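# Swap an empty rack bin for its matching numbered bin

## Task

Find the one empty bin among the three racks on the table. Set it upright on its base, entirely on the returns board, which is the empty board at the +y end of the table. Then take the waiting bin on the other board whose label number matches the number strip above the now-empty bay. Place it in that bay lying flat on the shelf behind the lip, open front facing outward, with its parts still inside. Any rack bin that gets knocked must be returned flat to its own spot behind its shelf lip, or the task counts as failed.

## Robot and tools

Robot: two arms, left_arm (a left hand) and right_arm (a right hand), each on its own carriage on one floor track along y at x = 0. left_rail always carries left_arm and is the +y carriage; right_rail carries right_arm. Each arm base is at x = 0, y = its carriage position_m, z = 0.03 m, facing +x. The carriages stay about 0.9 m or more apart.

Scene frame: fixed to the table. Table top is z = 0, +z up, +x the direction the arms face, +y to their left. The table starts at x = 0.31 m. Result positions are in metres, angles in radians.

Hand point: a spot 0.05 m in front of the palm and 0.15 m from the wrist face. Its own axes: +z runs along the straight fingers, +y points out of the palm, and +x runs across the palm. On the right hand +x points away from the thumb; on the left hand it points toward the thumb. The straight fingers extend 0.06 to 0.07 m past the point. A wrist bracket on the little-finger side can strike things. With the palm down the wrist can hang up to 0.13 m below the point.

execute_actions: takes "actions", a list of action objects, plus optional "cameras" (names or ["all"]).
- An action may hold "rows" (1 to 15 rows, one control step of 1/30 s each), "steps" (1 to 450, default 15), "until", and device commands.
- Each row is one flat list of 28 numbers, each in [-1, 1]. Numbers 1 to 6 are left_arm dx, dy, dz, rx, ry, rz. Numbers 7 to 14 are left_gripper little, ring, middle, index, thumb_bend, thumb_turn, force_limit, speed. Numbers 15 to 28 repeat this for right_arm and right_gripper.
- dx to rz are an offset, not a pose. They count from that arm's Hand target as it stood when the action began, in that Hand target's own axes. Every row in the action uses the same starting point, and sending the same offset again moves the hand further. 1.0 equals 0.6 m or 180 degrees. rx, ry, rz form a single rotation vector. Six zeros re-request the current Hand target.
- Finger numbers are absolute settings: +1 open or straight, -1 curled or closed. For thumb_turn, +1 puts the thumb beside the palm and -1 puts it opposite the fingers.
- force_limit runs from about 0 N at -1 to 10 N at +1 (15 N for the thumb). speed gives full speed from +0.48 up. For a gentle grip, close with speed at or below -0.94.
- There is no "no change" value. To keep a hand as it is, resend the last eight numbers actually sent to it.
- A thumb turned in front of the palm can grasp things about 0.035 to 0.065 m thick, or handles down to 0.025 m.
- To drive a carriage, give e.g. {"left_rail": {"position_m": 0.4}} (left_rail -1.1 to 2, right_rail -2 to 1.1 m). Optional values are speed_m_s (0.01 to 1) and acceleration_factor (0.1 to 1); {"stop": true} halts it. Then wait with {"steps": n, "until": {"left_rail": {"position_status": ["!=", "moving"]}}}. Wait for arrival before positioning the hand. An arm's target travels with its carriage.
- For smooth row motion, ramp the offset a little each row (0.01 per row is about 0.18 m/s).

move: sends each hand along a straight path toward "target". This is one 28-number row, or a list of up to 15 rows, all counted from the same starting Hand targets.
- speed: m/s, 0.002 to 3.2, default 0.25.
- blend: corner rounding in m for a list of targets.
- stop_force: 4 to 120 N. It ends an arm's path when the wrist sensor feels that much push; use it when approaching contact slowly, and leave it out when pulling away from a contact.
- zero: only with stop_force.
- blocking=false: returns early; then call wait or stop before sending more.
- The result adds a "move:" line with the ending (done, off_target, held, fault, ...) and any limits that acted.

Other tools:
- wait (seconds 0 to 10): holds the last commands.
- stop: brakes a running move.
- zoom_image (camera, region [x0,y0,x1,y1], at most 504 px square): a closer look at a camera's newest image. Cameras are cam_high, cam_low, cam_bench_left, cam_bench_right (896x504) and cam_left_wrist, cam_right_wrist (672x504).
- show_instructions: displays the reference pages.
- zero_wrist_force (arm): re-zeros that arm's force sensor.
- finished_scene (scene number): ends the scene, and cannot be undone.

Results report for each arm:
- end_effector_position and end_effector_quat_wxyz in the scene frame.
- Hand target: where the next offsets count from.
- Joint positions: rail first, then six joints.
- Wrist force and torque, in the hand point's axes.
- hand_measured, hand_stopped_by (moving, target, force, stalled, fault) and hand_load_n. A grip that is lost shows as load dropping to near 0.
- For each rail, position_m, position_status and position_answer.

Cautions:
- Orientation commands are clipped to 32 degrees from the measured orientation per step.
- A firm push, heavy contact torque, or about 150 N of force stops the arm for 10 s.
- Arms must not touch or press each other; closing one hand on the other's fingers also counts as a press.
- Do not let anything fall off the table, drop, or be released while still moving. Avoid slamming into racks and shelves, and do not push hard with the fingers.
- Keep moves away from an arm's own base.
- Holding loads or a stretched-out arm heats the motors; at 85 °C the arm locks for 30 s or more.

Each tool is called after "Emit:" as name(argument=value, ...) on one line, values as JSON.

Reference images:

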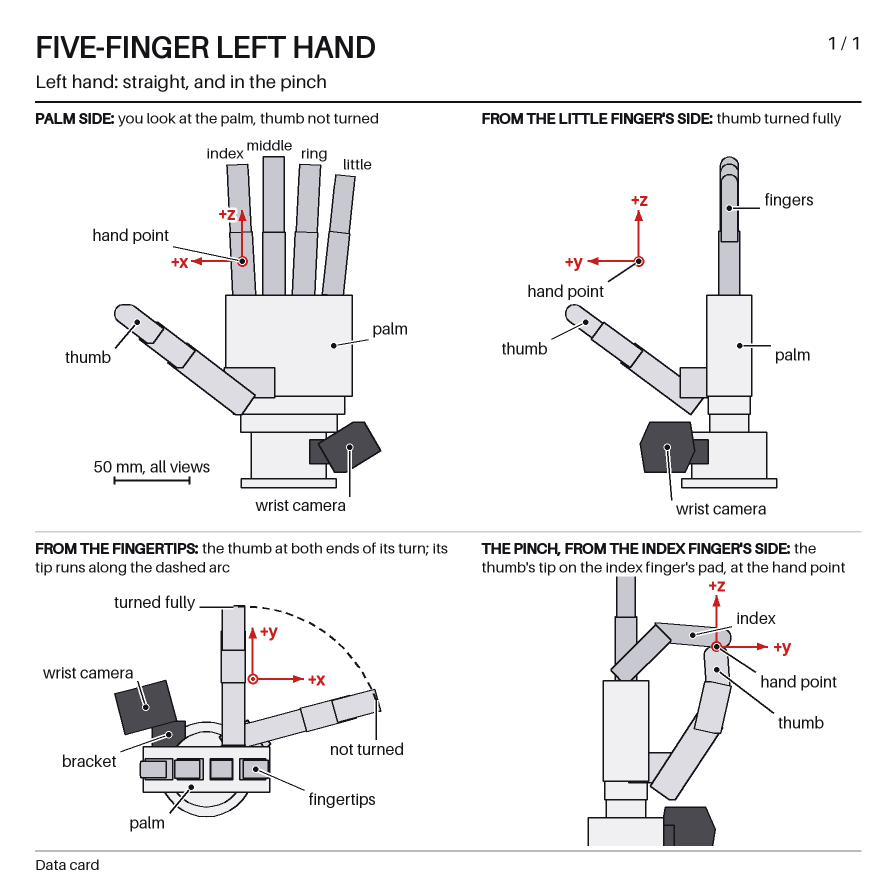

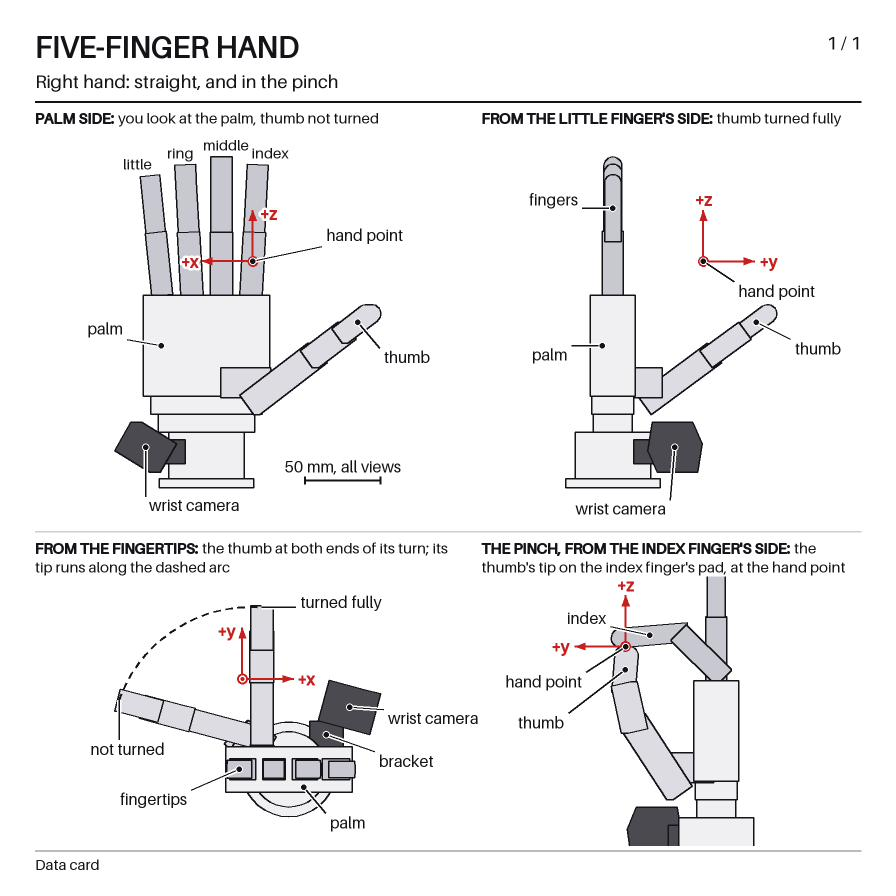

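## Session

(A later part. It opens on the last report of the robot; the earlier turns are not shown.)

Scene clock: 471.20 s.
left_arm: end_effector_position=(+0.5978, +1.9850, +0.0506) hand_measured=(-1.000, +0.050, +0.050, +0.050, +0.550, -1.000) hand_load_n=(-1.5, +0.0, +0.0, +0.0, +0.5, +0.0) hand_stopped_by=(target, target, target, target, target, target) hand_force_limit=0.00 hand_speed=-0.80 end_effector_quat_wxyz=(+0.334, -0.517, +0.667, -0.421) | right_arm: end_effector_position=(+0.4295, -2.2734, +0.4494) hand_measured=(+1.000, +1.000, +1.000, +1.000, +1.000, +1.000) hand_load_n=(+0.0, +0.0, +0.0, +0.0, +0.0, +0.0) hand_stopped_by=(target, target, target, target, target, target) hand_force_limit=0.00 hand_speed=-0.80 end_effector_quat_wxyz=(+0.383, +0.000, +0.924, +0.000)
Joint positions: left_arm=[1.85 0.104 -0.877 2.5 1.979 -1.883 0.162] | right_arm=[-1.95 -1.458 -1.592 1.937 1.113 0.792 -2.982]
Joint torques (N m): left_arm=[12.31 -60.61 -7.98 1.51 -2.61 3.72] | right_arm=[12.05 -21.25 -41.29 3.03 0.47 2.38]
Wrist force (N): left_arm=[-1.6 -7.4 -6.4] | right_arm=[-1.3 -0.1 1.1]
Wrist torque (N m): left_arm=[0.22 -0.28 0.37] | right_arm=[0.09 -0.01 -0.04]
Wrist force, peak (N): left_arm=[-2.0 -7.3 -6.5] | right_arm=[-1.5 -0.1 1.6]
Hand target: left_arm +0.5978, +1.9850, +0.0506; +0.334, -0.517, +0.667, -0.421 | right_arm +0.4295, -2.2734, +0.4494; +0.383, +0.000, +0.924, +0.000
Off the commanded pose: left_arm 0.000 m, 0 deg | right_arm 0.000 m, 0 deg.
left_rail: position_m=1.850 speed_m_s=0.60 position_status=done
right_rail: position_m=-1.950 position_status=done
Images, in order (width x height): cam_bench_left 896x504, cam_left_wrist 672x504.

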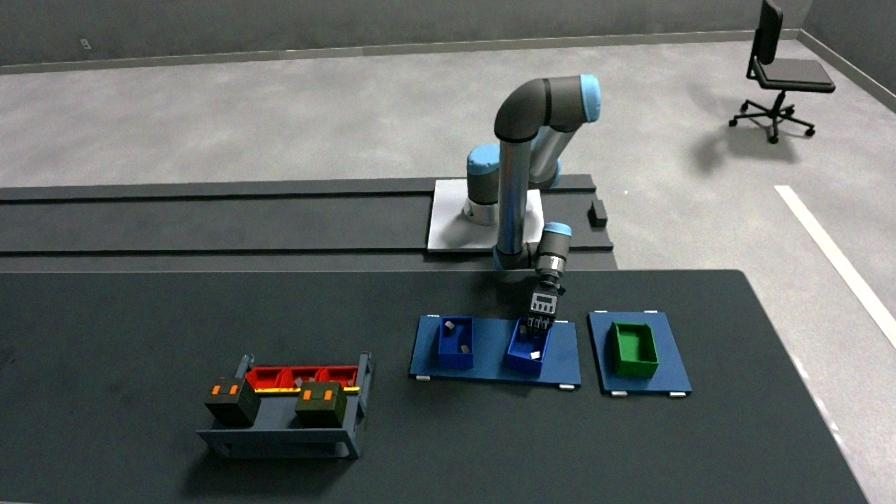

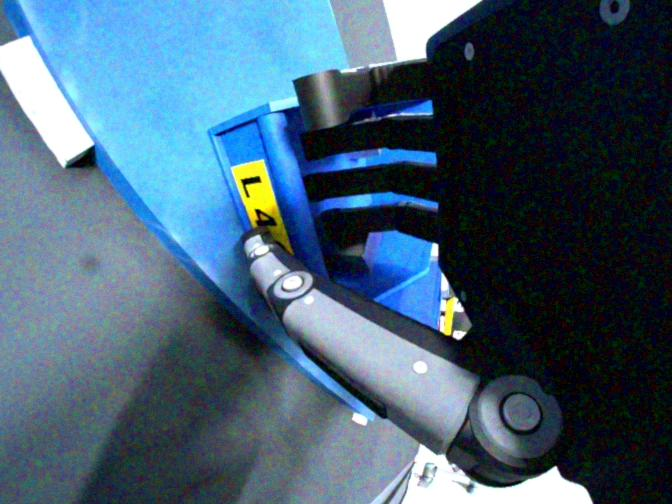

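Emit:
move(target=[0,-0.0755,-0.0352,0,0,0,-1,0.3,0.3,0.3,0.6,-1,0.0,-0.8,0,0,0,0,0,0,1,1,1,1,1,1,0,-0.8], speed=0.05, cameras=["cam_left_wrist","cam_bench_left"])

Emit:
zoom_image(camera="cam_bench_left", region=[460, 260, 600, 400])

Scene clock: 474.03 s.
left_arm: end_effector_position=(+0.5977, +1.9845, +0.1004) hand_measured=(-1.000, +0.300, +0.300, +0.300, +0.600, -1.000) hand_load_n=(+0.0, +0.0, +0.0, +0.0, +0.0, +0.0) hand_stopped_by=(target, target, target, target, target, target) hand_force_limit=0.00 hand_speed=-0.80 end_effector_quat_wxyz=(+0.334, -0.517, +0.667, -0.421) | right_arm: end_effector_position=(+0.4295, -2.2734, +0.4494) hand_measured=(+1.000, +1.000, +1.000, +1.000, +1.000, +1.000) hand_load_n=(+0.0, +0.0, +0.0, +0.0, +0.0, +0.0) hand_stopped_by=(target, target, target, target, target, target) hand_force_limit=0.00 hand_speed=-0.80 end_effector_quat_wxyz=(+0.383, +0.000, +0.924, +0.000)
Joint positions: left_arm=[1.85 0.102 -1.015 2.519 2.098 -1.882 0.161] | right_arm=[-1.95 -1.458 -1.592 1.937 1.113 0.792 -2.982]
Joint torques (N m): left_arm=[-12.79 -62.32 1.65 -0.91 1.98 -0.78] | right_arm=[13.77 -23.99 -41.32 3.14 0.73 2.64]
Wrist force (N): left_arm=[0.3 0.7 1.2] | right_arm=[-1.0 0.0 1.2]
Wrist torque (N m): left_arm=[0.13 0.15 0.01] | right_arm=[0.11 -0.04 -0.02]
Wrist force, peak (N): left_arm=[-2.4 -7.4 -6.7] | right_arm=[-1.6 0.1 1.4]
Hand target: left_arm +0.5977, +1.9845, +0.1005; +0.334, -0.517, +0.667, -0.421 | right_arm +0.4295, -2.2734, +0.4494; +0.383, +0.000, +0.924, +0.000
Off the commanded pose: left_arm 0.000 m, 0 deg | right_arm 0.000 m, 0 deg.
left_rail: position_m=1.850 speed_m_s=0.60 position_status=done
right_rail: position_m=-1.950 position_status=done
move: done
Images, in order (width x height): cam_bench_left 896x504, cam_left_wrist 672x504.

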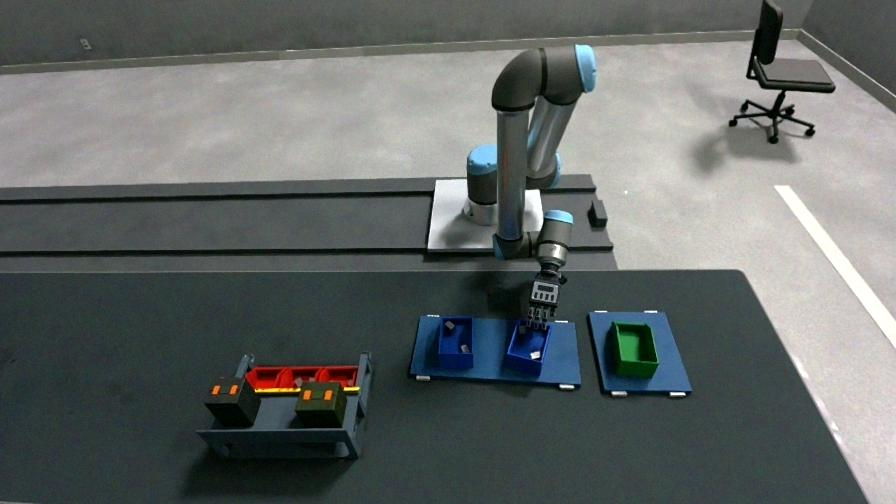

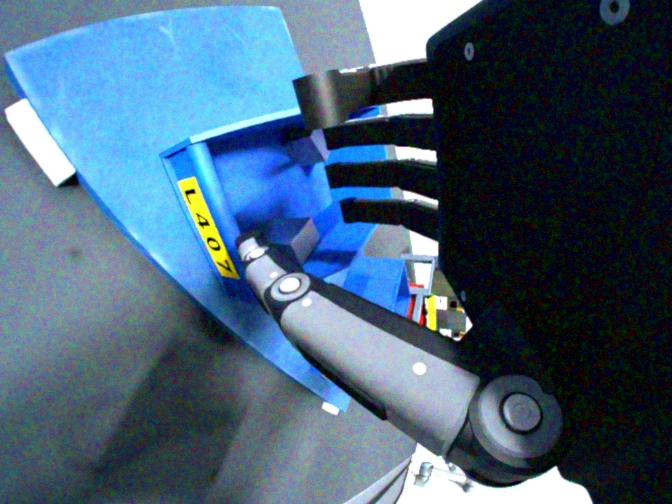

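Scaled by 3.600 from the camera's 896x504 image, which has a finer 1280x720 frame.

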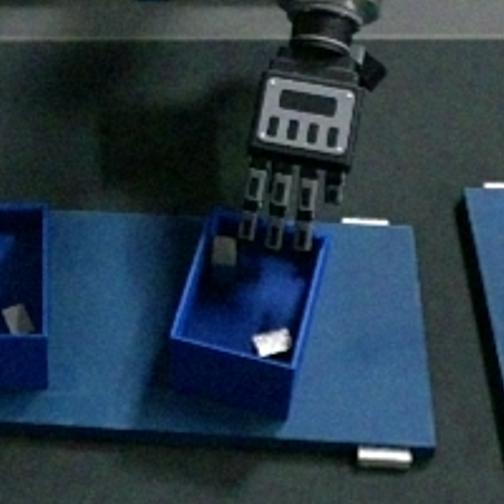

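Emit:
move(target=[0,0,0,0,0.0453,0.0211,-1,0.3,0.3,0.3,0.6,-1,0.0,-0.8,0,0,0,0,0,0,1,1,1,1,1,1,0,-0.8], speed=0.1, cameras=["cam_left_wrist","cam_bench_left","cam_high"])

Emit:
zoom_image(camera="cam_bench_left", region=[460, 260, 600, 400])

Scene clock: 477.27 s.
left_arm: end_effector_position=(+0.5977, +1.9845, +0.1005) hand_measured=(-1.000, +0.300, +0.300, +0.300, +0.600, -1.000) hand_load_n=(+0.0, +0.0, +0.0, +0.0, +0.0, +0.0) hand_stopped_by=(target, target, target, target, target, target) hand_force_limit=0.00 hand_speed=-0.80 end_effector_quat_wxyz=(+0.299, -0.463, +0.705, -0.445) | right_arm: end_effector_position=(+0.4295, -2.2734, +0.4494) hand_measured=(+1.000, +1.000, +1.000, +1.000, +1.000, +1.000) hand_load_n=(+0.0, +0.0, +0.0, +0.0, +0.0, +0.0) hand_stopped_by=(target, target, target, target, target, target) hand_force_limit=0.00 hand_speed=-0.80 end_effector_quat_wxyz=(+0.383, +0.000, +0.924, +0.000)
Joint positions: left_arm=[1.85 0.168 -1.017 2.474 2.192 -2.079 0.274] | right_arm=[-1.95 -1.458 -1.592 1.937 1.113 0.792 -2.982]
Joint torques (N m): left_arm=[10.81 -61.65 -16.39 -0.87 -1.77 4.49] | right_arm=[13.97 -21.97 -41.4 3.14 0.43 2.72]
Wrist force (N): left_arm=[0.0 0.6 1.5] | right_arm=[-1.2 -0.1 1.4]
Wrist torque (N m): left_arm=[0.09 0.15 -0.08] | right_arm=[0.09 -0.01 -0.04]
Wrist force, peak (N): left_arm=[0.0 0.6 1.5] | right_arm=[-1.4 0.0 1.6]
Hand target: left_arm +0.5977, +1.9845, +0.1005; +0.299, -0.463, +0.706, -0.445 | right_arm +0.4295, -2.2734, +0.4494; +0.383, +0.000, +0.924, +0.000
Off the commanded pose: left_arm 0.000 m, 0 deg | right_arm 0.000 m, 0 deg.
left_rail: position_m=1.850 speed_m_s=0.60 position_status=done
right_rail: position_m=-1.950 position_status=done
move: done
Images, in order (width x height): cam_high 896x504, cam_bench_left 896x504, cam_left_wrist 672x504.

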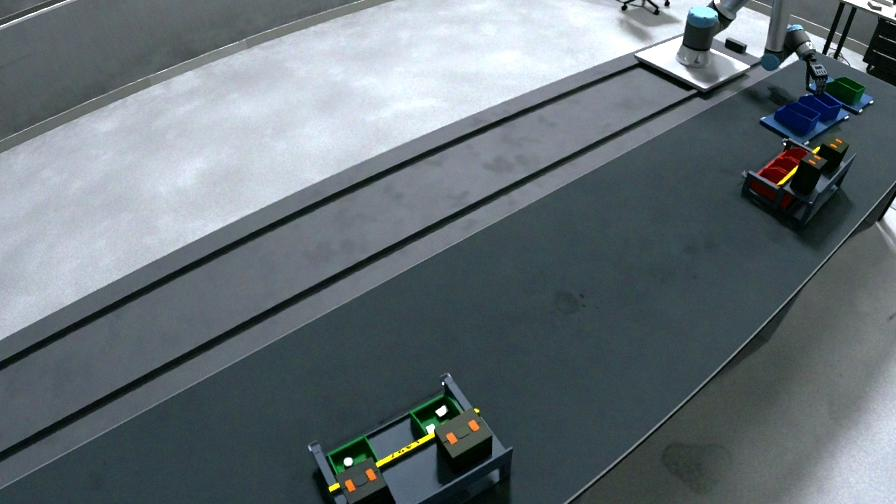

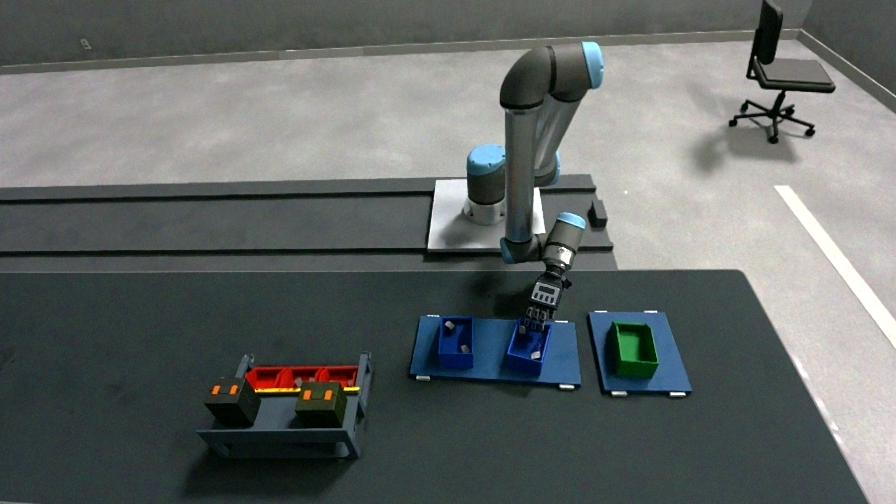

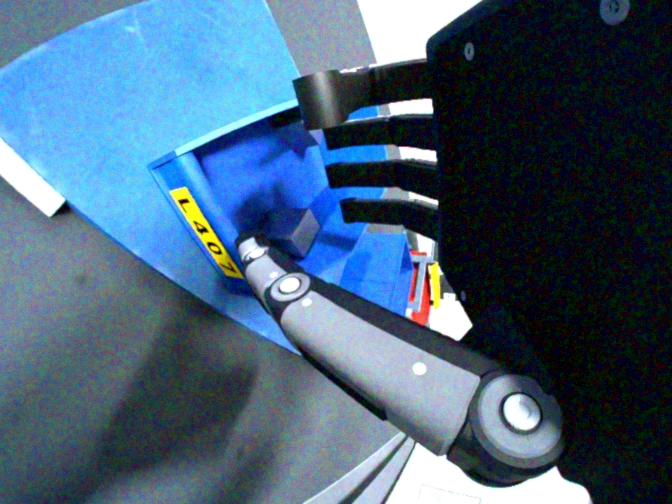

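Scaled by 3.600 from the camera's 896x504 image, which has a finer 1280x720 frame.

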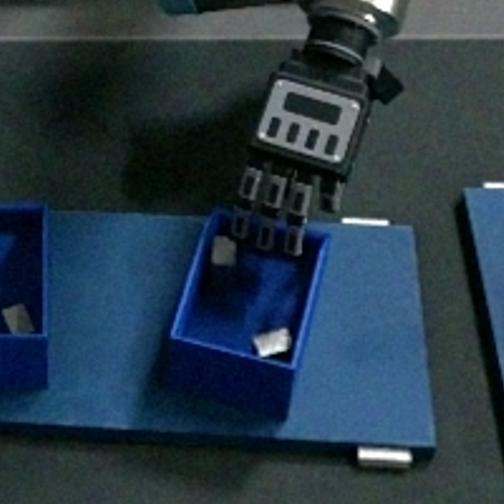

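Emit:
move(target=[0.0008,0.0042,-0.009,0,-0.0453,-0.0211,-1,0.2,0.2,0.2,0.55,-1,0.0,-0.8,0,0,0,0,0,0,1,1,1,1,1,1,0,-0.8], speed=0.1)

Emit:
move(target=[0,0.078,0.0364,0,0,0,-1,0.2,0.2,0.2,0.55,-1,0.0,-0.8,0,0,0,0,0,0,1,1,1,1,1,1,0,-0.8], speed=0.04, stop_force=5, cameras=["cam_left_wrist","cam_bench_left"])

Emit:
zoom_image(camera="cam_left_wrist", region=[160, 60, 412, 312])

Emit:
zoom_image(camera="cam_bench_left", region=[460, 260, 600, 400])

Scene clock: 486.93 s.
left_arm: end_effector_position=(+0.5920, +1.9864, +0.1006) hand_measured=(-1.000, +0.200, +0.200, +0.200, +0.550, -1.000) hand_load_n=(+0.0, +0.0, +0.0, +0.0, +0.0, +0.0) hand_stopped_by=(target, target, target, target, target, target) hand_force_limit=0.00 hand_speed=-0.80 end_effector_quat_wxyz=(+0.333, -0.517, +0.667, -0.421) | right_arm: end_effector_position=(+0.4295, -2.2734, +0.4494) hand_measured=(+1.000, +1.000, +1.000, +1.000, +1.000, +1.000) hand_load_n=(+0.0, +0.0, -0.5, +0.0, +0.0, +0.0) hand_stopped_by=(target, target, target, target, target, target) hand_force_limit=0.00 hand_speed=-0.80 end_effector_quat_wxyz=(+0.383, +0.000, +0.924, +0.000)
Joint positions: left_arm=[1.85 0.109 -1.016 2.527 2.092 -1.887 0.164] | right_arm=[-1.95 -1.458 -1.592 1.937 1.113 0.792 -2.982]
Joint torques (N m): left_arm=[-16.21 -32.69 1.73 -5.1 1.58 -3.93] | right_arm=[13.77 -22.22 -41.17 3.26 0.53 2.49]
Wrist force (N): left_arm=[0.5 0.0 0.7] | right_arm=[-1.5 -0.1 1.3]
Wrist torque (N m): left_arm=[0.04 0.10 0.06] | right_arm=[0.09 0.03 -0.06]
Wrist force, peak (N): left_arm=[0.1 0.0 1.7] | right_arm=[-1.3 0.2 1.8]
Hand target: left_arm +0.5920, +1.9864, +0.1005; +0.334, -0.517, +0.667, -0.421 | right_arm +0.4295, -2.2734, +0.4494; +0.383, +0.000, +0.924, +0.000
Off the commanded pose: left_arm 0.000 m, 0 deg | right_arm 0.000 m, 0 deg.
left_rail: position_m=1.850 speed_m_s=0.60 position_status=done
right_rail: position_m=-1.950 position_status=done
move: done

Scene clock: 489.27 s.
left_arm: end_effector_position=(+0.5921, +1.9869, +0.0489) hand_measured=(-1.000, +0.200, +0.200, +0.200, +0.550, -1.000) hand_load_n=(+0.5, +0.0, +0.5, +0.0, +0.5, +0.0) hand_stopped_by=(target, target, target, target, target, target) hand_force_limit=0.00 hand_speed=-0.80 end_effector_quat_wxyz=(+0.334, -0.517, +0.667, -0.421) | right_arm: end_effector_position=(+0.4295, -2.2734, +0.4494) hand_measured=(+1.000, +1.000, +1.000, +1.000, +1.000, +1.000) hand_load_n=(+0.0, +0.0, +0.0, +0.0, +0.0, -0.5) hand_stopped_by=(target, target, target, target, target, target) hand_force_limit=0.00 hand_speed=-0.80 end_effector_quat_wxyz=(+0.383, +0.000, +0.924, +0.000)
Joint positions: left_arm=[1.85 0.11 -0.872 2.507 1.967 -1.888 0.165] | right_arm=[-1.95 -1.458 -1.592 1.937 1.113 0.792 -2.982]
Joint torques (N m): left_arm=[9.58 -37.81 -8.83 -4.77 -1.63 -1.69] | right_arm=[14.83 -24.21 -41.45 3.21 0.26 2.61]
Wrist force (N): left_arm=[0.3 0.3 1.3] | right_arm=[-1.4 0.0 1.4]
Wrist torque (N m): left_arm=[0.08 0.19 0.00] | right_arm=[0.10 0.00 -0.05]
Wrist force, peak (N): left_arm=[0.6 0.9 1.3] | right_arm=[-1.6 -0.1 1.7]
Hand target: left_arm +0.5921, +1.9869, +0.0489; +0.334, -0.517, +0.667, -0.421 | right_arm +0.4295, -2.2734, +0.4494; +0.383, +0.000, +0.924, +0.000
Off the commanded pose: left_arm 0.000 m, 0 deg | right_arm 0.000 m, 0 deg.
left_rail: position_m=1.850 speed_m_s=0.60 position_status=done
right_rail: position_m=-1.950 position_status=done
move: done
Images, in order (width x height): cam_bench_left 896x504, cam_left_wrist 672x504.

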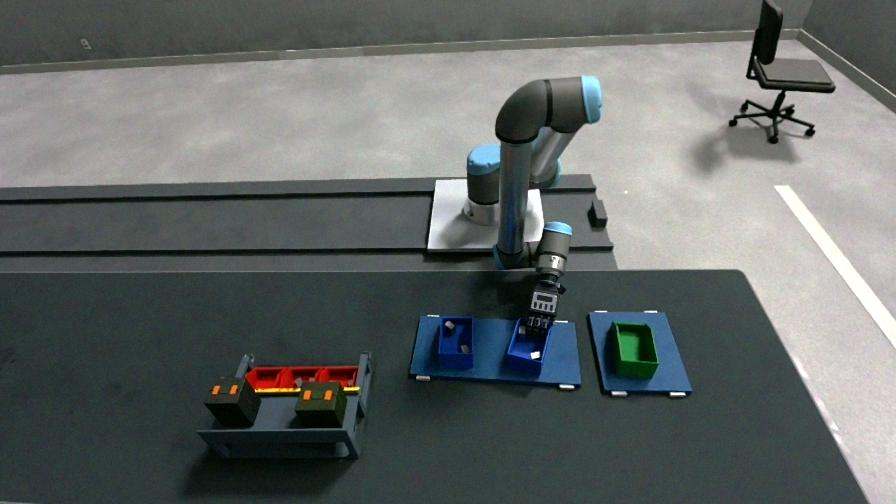

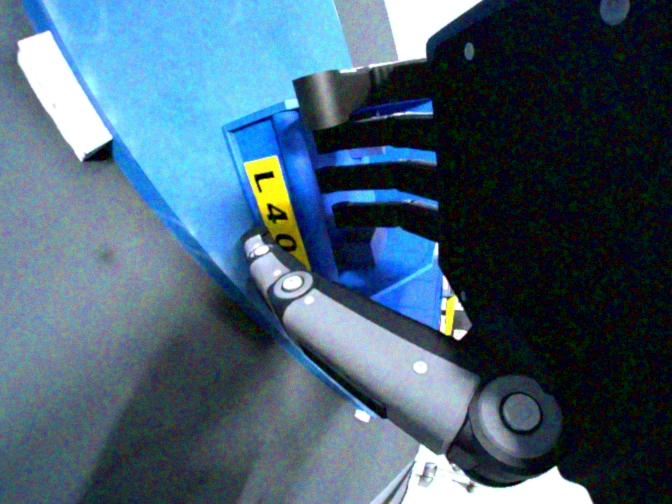

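Scaled by 2.000 from the camera's 672x504 image, which has a finer 960x720 frame.

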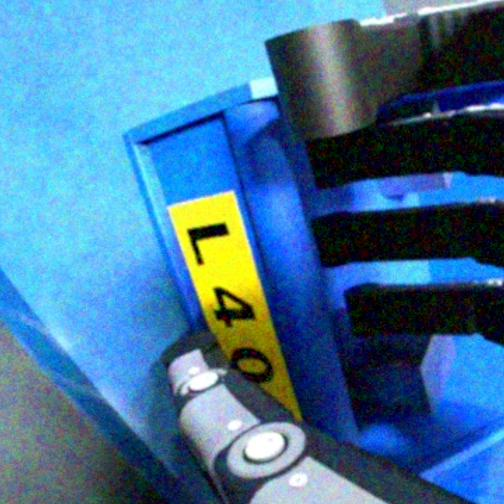

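Scaled by 3.600 from the camera's 896x504 image, which has a finer 1280x720 frame.

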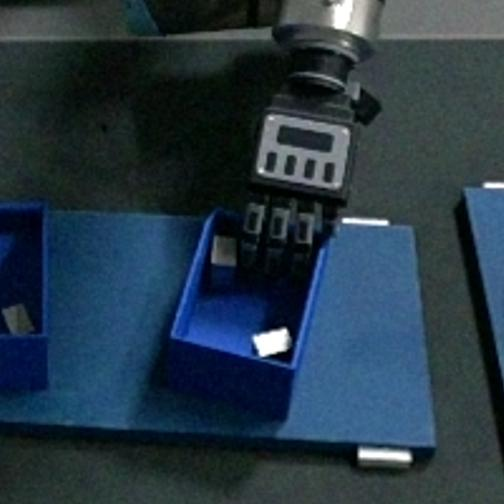

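Emit:
execute_actions(actions=[{"rows":[[0,0,0,0,0,0,-1,-0.45,-0.45,-0.45,-0.3,-1,-0.6,-0.85,0,0,0,0,0,0,1,1,1,1,1,1,0,-0.8]],"steps":100}], cameras=["cam_left_wrist"])

Emit:
zoom_image(camera="cam_left_wrist", region=[160, 60, 412, 312])

Scene clock: 493.23 s.
left_arm: end_effector_position=(+0.5921, +1.9869, +0.0489) hand_measured=(-1.000, -0.216, -0.230, -0.258, +0.302, -1.000) hand_load_n=(+0.0, +0.5, +0.0, +2.0, +4.0, +0.0) hand_stopped_by=(target, force, force, force, force, target) hand_force_limit=-0.60 hand_speed=-0.85 end_effector_quat_wxyz=(+0.334, -0.517, +0.667, -0.421) | right_arm: end_effector_position=(+0.4295, -2.2734, +0.4494) hand_measured=(+1.000, +1.000, +1.000, +1.000, +1.000, +1.000) hand_load_n=(+0.0, +0.0, +0.0, +0.0, +0.0, +0.0) hand_stopped_by=(target, target, target, target, target, target) hand_force_limit=0.00 hand_speed=-0.80 end_effector_quat_wxyz=(+0.383, +0.000, +0.924, +0.000)
Joint positions: left_arm=[1.85 0.11 -0.872 2.507 1.967 -1.888 0.165] | right_arm=[-1.95 -1.458 -1.592 1.937 1.113 0.792 -2.982]
Joint torques (N m): left_arm=[8.01 -43.74 -2.82 -3.45 -0.87 -3.51] | right_arm=[14.57 -23.62 -40.66 3.41 0.59 2.71]
Wrist force (N): left_arm=[-0.1 2.4 1.7] | right_arm=[-1.4 0.0 1.5]
Wrist torque (N m): left_arm=[0.14 0.23 -0.04] | right_arm=[0.09 0.00 -0.05]
Wrist force, peak (N): left_arm=[0.4 3.1 2.2] | right_arm=[-1.5 -0.5 1.4]
Hand target: left_arm +0.5921, +1.9869, +0.0489; +0.334, -0.517, +0.667, -0.421 | right_arm +0.4295, -2.2734, +0.4494; +0.383, +0.000, +0.924, +0.000
Off the commanded pose: left_arm 0.000 m, 0 deg | right_arm 0.000 m, 0 deg.
left_rail: position_m=1.850 speed_m_s=0.60 position_status=done
right_rail: position_m=-1.950 position_status=done
Images, in order (width x height): cam_left_wrist 672x504.

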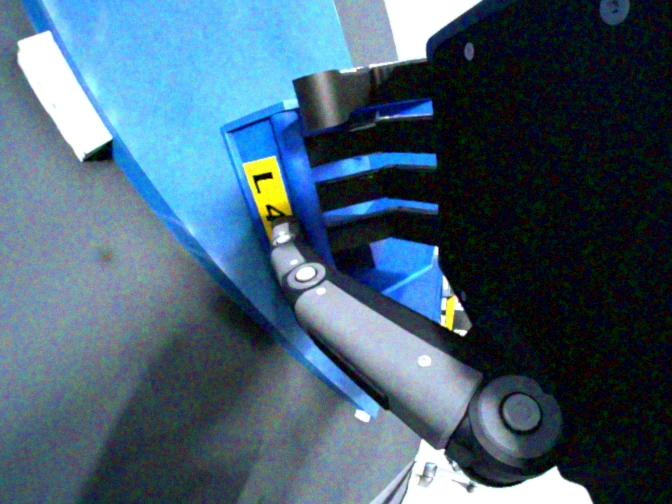

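Scaled by 2.000 from the camera's 672x504 image, which has a finer 960x720 frame.

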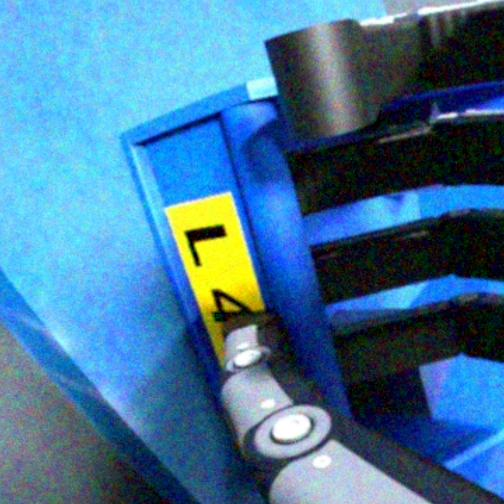

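Emit:
execute_actions(actions=[{"rows":[[0,0,0,0,0,0,-1,-0.6,-0.6,-0.6,-0.45,-1,0.3,-0.88,0,0,0,0,0,0,1,1,1,1,1,1,0,-0.8]],"steps":80}])

Emit:
move(target=[0,-0.0302,-0.0141,0,0,0,-1,-0.6,-0.6,-0.6,-0.45,-1,0.3,-0.88,0,0,0,0,0,0,1,1,1,1,1,1,0,-0.8], speed=0.03, cameras=["cam_left_wrist","cam_bench_left"])

Emit:
zoom_image(camera="cam_left_wrist", region=[160, 60, 412, 312])

Emit:
zoom_image(camera="cam_bench_left", region=[460, 260, 600, 400])

Scene clock: 497.07 s.
left_arm: end_effector_position=(+0.5921, +1.9869, +0.0489) hand_measured=(-1.000, -0.258, -0.250, -0.266, +0.290, -1.000) hand_load_n=(-1.0, +7.0, +3.0, +9.0, +9.5, +2.0) hand_stopped_by=(target, force, force, force, force, target) hand_force_limit=0.30 hand_speed=-0.88 end_effector_quat_wxyz=(+0.334, -0.517, +0.667, -0.421) | right_arm: end_effector_position=(+0.4295, -2.2734, +0.4494) hand_measured=(+1.000, +1.000, +1.000, +1.000, +1.000, +1.000) hand_load_n=(+0.0, +0.0, +0.0, +0.0, +0.0, +0.0) hand_stopped_by=(target, target, target, target, target, target) hand_force_limit=0.00 hand_speed=-0.80 end_effector_quat_wxyz=(+0.383, +0.000, +0.924, +0.000)
Joint positions: left_arm=[1.85 0.11 -0.872 2.507 1.967 -1.888 0.165] | right_arm=[-1.95 -1.458 -1.592 1.937 1.113 0.792 -2.982]
Joint torques (N m): left_arm=[4.75 -57.13 3.87 -1.57 0.07 -3.17] | right_arm=[12.87 -23.39 -40.99 3.3 0.53 2.78]
Wrist force (N): left_arm=[0.0 2.4 1.2] | right_arm=[-1.2 -0.3 1.0]
Wrist torque (N m): left_arm=[0.14 0.20 -0.12] | right_arm=[0.08 -0.01 -0.04]
Wrist force, peak (N): left_arm=[0.7 2.8 2.3] | right_arm=[-1.5 0.2 1.6]
Hand target: left_arm +0.5921, +1.9869, +0.0489; +0.334, -0.517, +0.667, -0.421 | right_arm +0.4295, -2.2734, +0.4494; +0.383, +0.000, +0.924, +0.000
Off the commanded pose: left_arm 0.000 m, 0 deg | right_arm 0.000 m, 0 deg.
left_rail: position_m=1.850 speed_m_s=0.60 position_status=done
right_rail: position_m=-1.950 position_status=done

Scene clock: 498.17 s.
left_arm: end_effector_position=(+0.5921, +1.9867, +0.0688) hand_measured=(-1.000, -0.258, -0.250, -0.266, +0.290, -1.000) hand_load_n=(+0.0, +9.0, +2.5, +21.5, +8.0, +2.0) hand_stopped_by=(target, force, force, force, force, target) hand_force_limit=0.30 hand_speed=-0.88 end_effector_quat_wxyz=(+0.334, -0.517, +0.667, -0.421) | right_arm: end_effector_position=(+0.4295, -2.2734, +0.4494) hand_measured=(+1.000, +1.000, +1.000, +1.000, +1.000, +1.000) hand_load_n=(+0.0, +0.0, +0.0, +0.0, +0.0, +0.0) hand_stopped_by=(target, target, target, target, target, target) hand_force_limit=0.00 hand_speed=-0.80 end_effector_quat_wxyz=(+0.383, +0.000, +0.924, +0.000)
Joint positions: left_arm=[1.85 0.109 -0.927 2.516 2.013 -1.888 0.164] | right_arm=[-1.95 -1.458 -1.592 1.937 1.113 0.792 -2.982]
Joint torques (N m): left_arm=[-16.39 -65.32 2.83 -1.73 1.65 -3.21] | right_arm=[11.07 -22.21 -41 3.35 0.47 2.74]
Wrist force (N): left_arm=[0.3 3.6 2.5] | right_arm=[-1.0 -0.1 1.4]
Wrist torque (N m): left_arm=[-0.06 0.22 -0.02] | right_arm=[0.08 -0.04 -0.03]
Wrist force, peak (N): left_arm=[0.2 3.4 3.2] | right_arm=[-1.4 -0.1 1.7]
Hand target: left_arm +0.5921, +1.9867, +0.0689; +0.334, -0.517, +0.667, -0.421 | right_arm +0.4295, -2.2734, +0.4494; +0.383, +0.000, +0.924, +0.000
Off the commanded pose: left_arm 0.000 m, 0 deg | right_arm 0.000 m, 0 deg.
left_rail: position_m=1.850 speed_m_s=0.60 position_status=done
right_rail: position_m=-1.950 position_status=done
move: done
Images, in order (width x height): cam_bench_left 896x504, cam_left_wrist 672x504.

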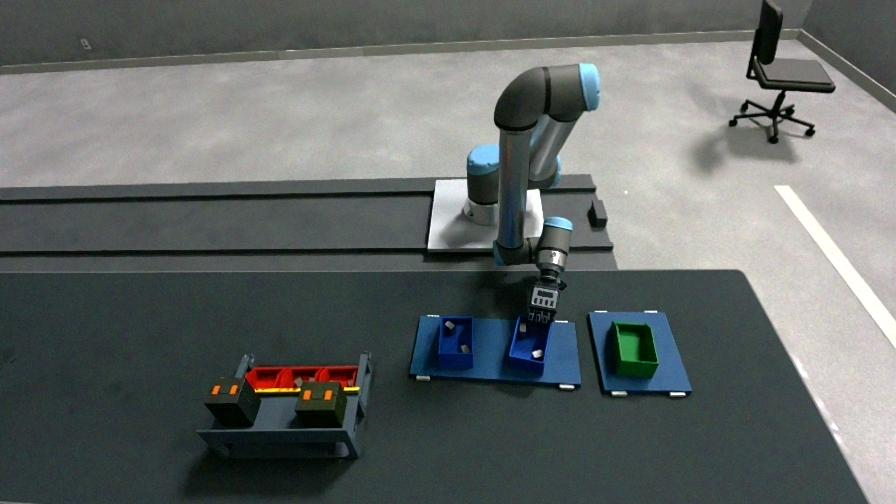

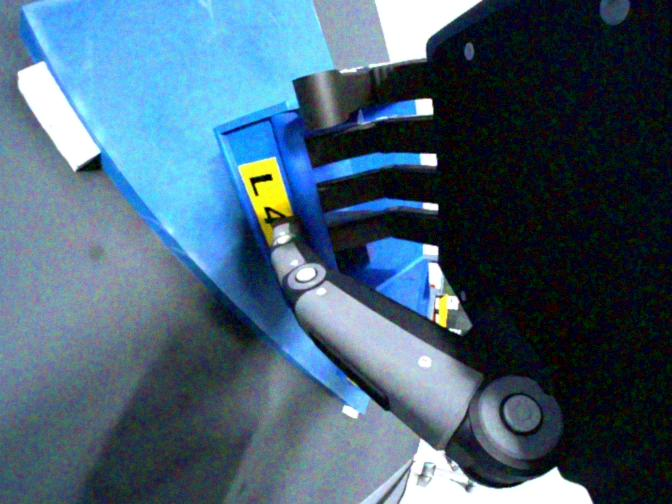

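Scaled by 2.000 from the camera's 672x504 image, which has a finer 960x720 frame.

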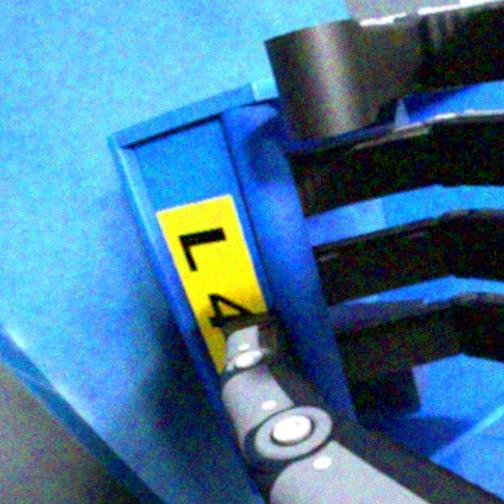

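Scaled by 3.600 from the camera's 896x504 image, which has a finer 1280x720 frame.

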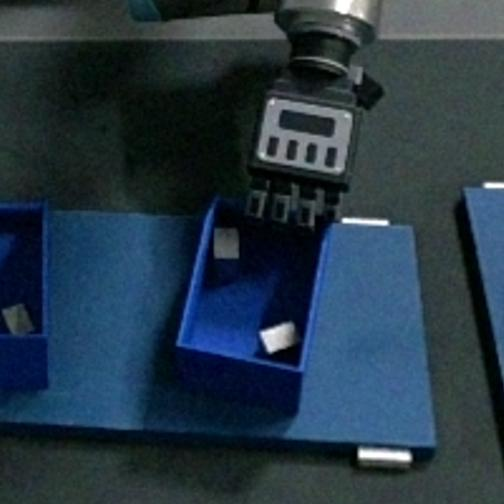

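Emit:
move(target=[0,-0.0755,-0.0352,0,0,0,-1,-0.6,-0.6,-0.6,-0.45,-1,0.3,-0.88,0,0,0,0,0,0,1,1,1,1,1,1,0,-0.8], speed=0.05, cameras=["cam_left_wrist","cam_bench_left","cam_low"])

Emit:
zoom_image(camera="cam_left_wrist", region=[160, 60, 412, 312])

Emit:
zoom_image(camera="cam_bench_left", region=[460, 260, 600, 400])

Scene clock: 500.63 s.
left_arm: end_effector_position=(+0.5920, +1.9862, +0.1188) hand_measured=(-1.000, -0.258, -0.248, -0.264, +0.290, -1.000) hand_load_n=(+0.0, +11.5, +7.5, +30.0, +6.0, +2.0) hand_stopped_by=(target, force, force, force, force, target) hand_force_limit=0.30 hand_speed=-0.88 end_effector_quat_wxyz=(+0.334, -0.517, +0.667, -0.421) | right_arm: end_effector_position=(+0.4295, -2.2734, +0.4494) hand_measured=(+1.000, +1.000, +1.000, +1.000, +1.000, +1.000) hand_load_n=(+0.0, +0.0, +0.0, +0.0, +0.0, +0.0) hand_stopped_by=(target, target, target, target, target, target) hand_force_limit=0.00 hand_speed=-0.80 end_effector_quat_wxyz=(+0.383, +0.000, +0.924, +0.000)
Joint positions: left_arm=[1.85 0.108 -1.068 2.531 2.139 -1.887 0.164] | right_arm=[-1.95 -1.458 -1.592 1.937 1.113 0.792 -2.982]
Joint torques (N m): left_arm=[-15.27 -62.4 -2.37 -2.07 1.79 -0.49] | right_arm=[14 -22.24 -41.37 3.09 0.59 2.76]
Wrist force (N): left_arm=[0.0 4.4 2.4] | right_arm=[-1.2 0.0 1.1]
Wrist torque (N m): left_arm=[-0.16 0.19 -0.03] | right_arm=[0.12 -0.01 -0.04]
Wrist force, peak (N): left_arm=[0.5 5.2 3.1] | right_arm=[-1.6 0.1 1.4]
Hand target: left_arm +0.5920, +1.9862, +0.1189; +0.334, -0.517, +0.667, -0.421 | right_arm +0.4295, -2.2734, +0.4494; +0.383, +0.000, +0.924, +0.000
Off the commanded pose: left_arm 0.000 m, 0 deg | right_arm 0.000 m, 0 deg.
left_rail: position_m=1.850 speed_m_s=0.60 position_status=done
right_rail: position_m=-1.950 position_status=done
move: done
Images, in order (width x height): cam_low 896x504, cam_bench_left 896x504, cam_left_wrist 672x504.

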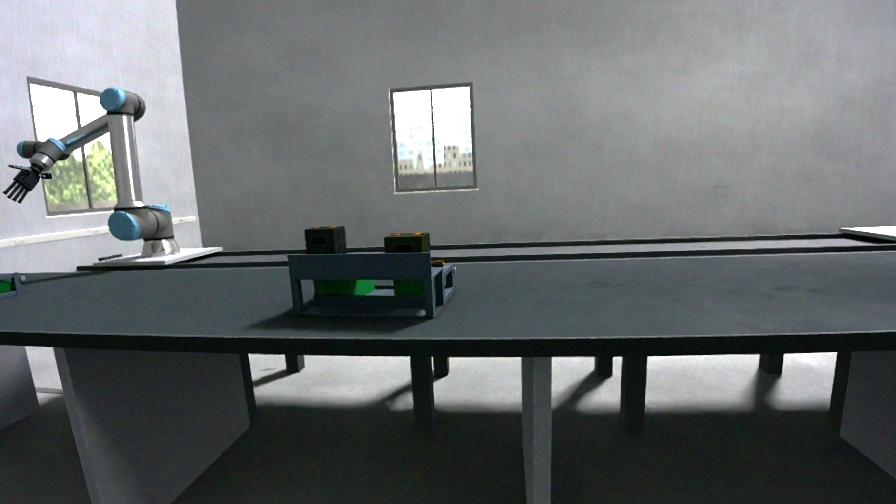

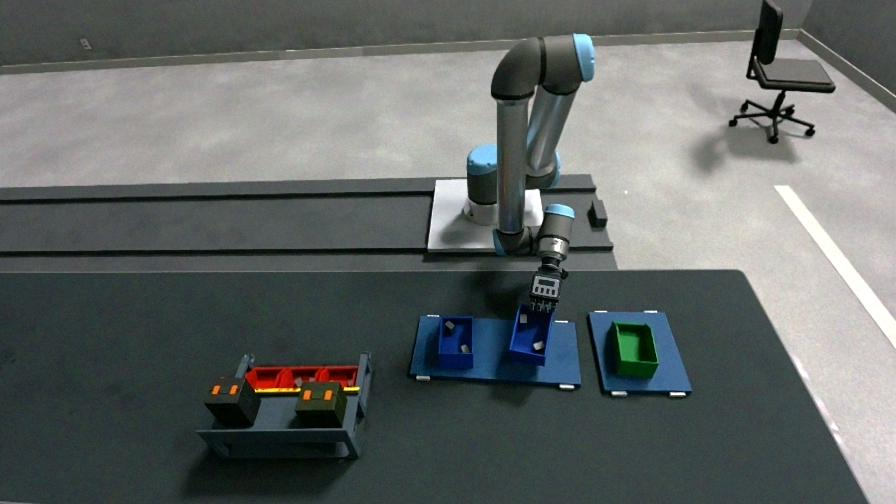

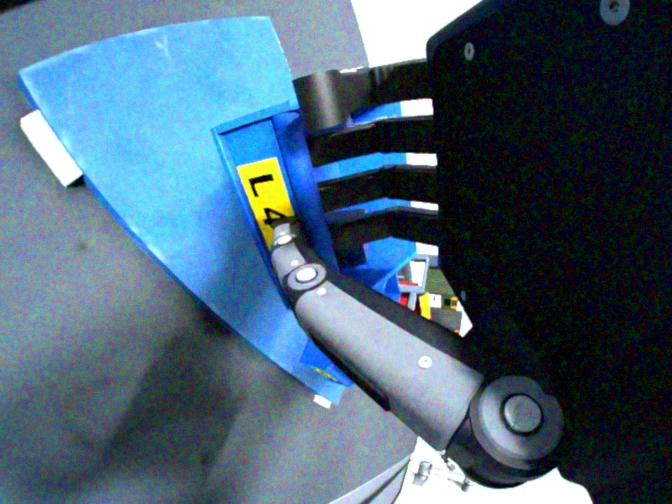

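Scaled by 2.000 from the camera's 672x504 image, which has a finer 960x720 frame.

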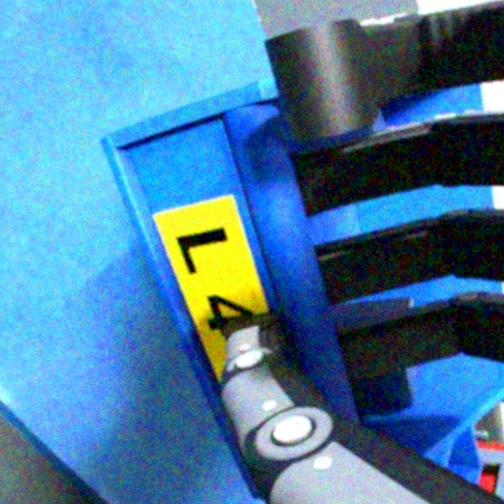

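Scaled by 3.600 from the camera's 896x504 image, which has a finer 1280x720 frame.

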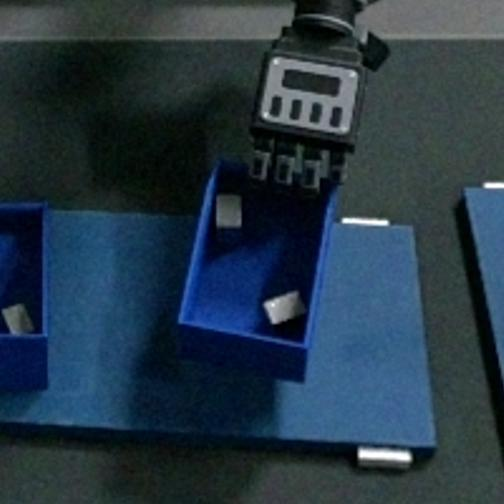

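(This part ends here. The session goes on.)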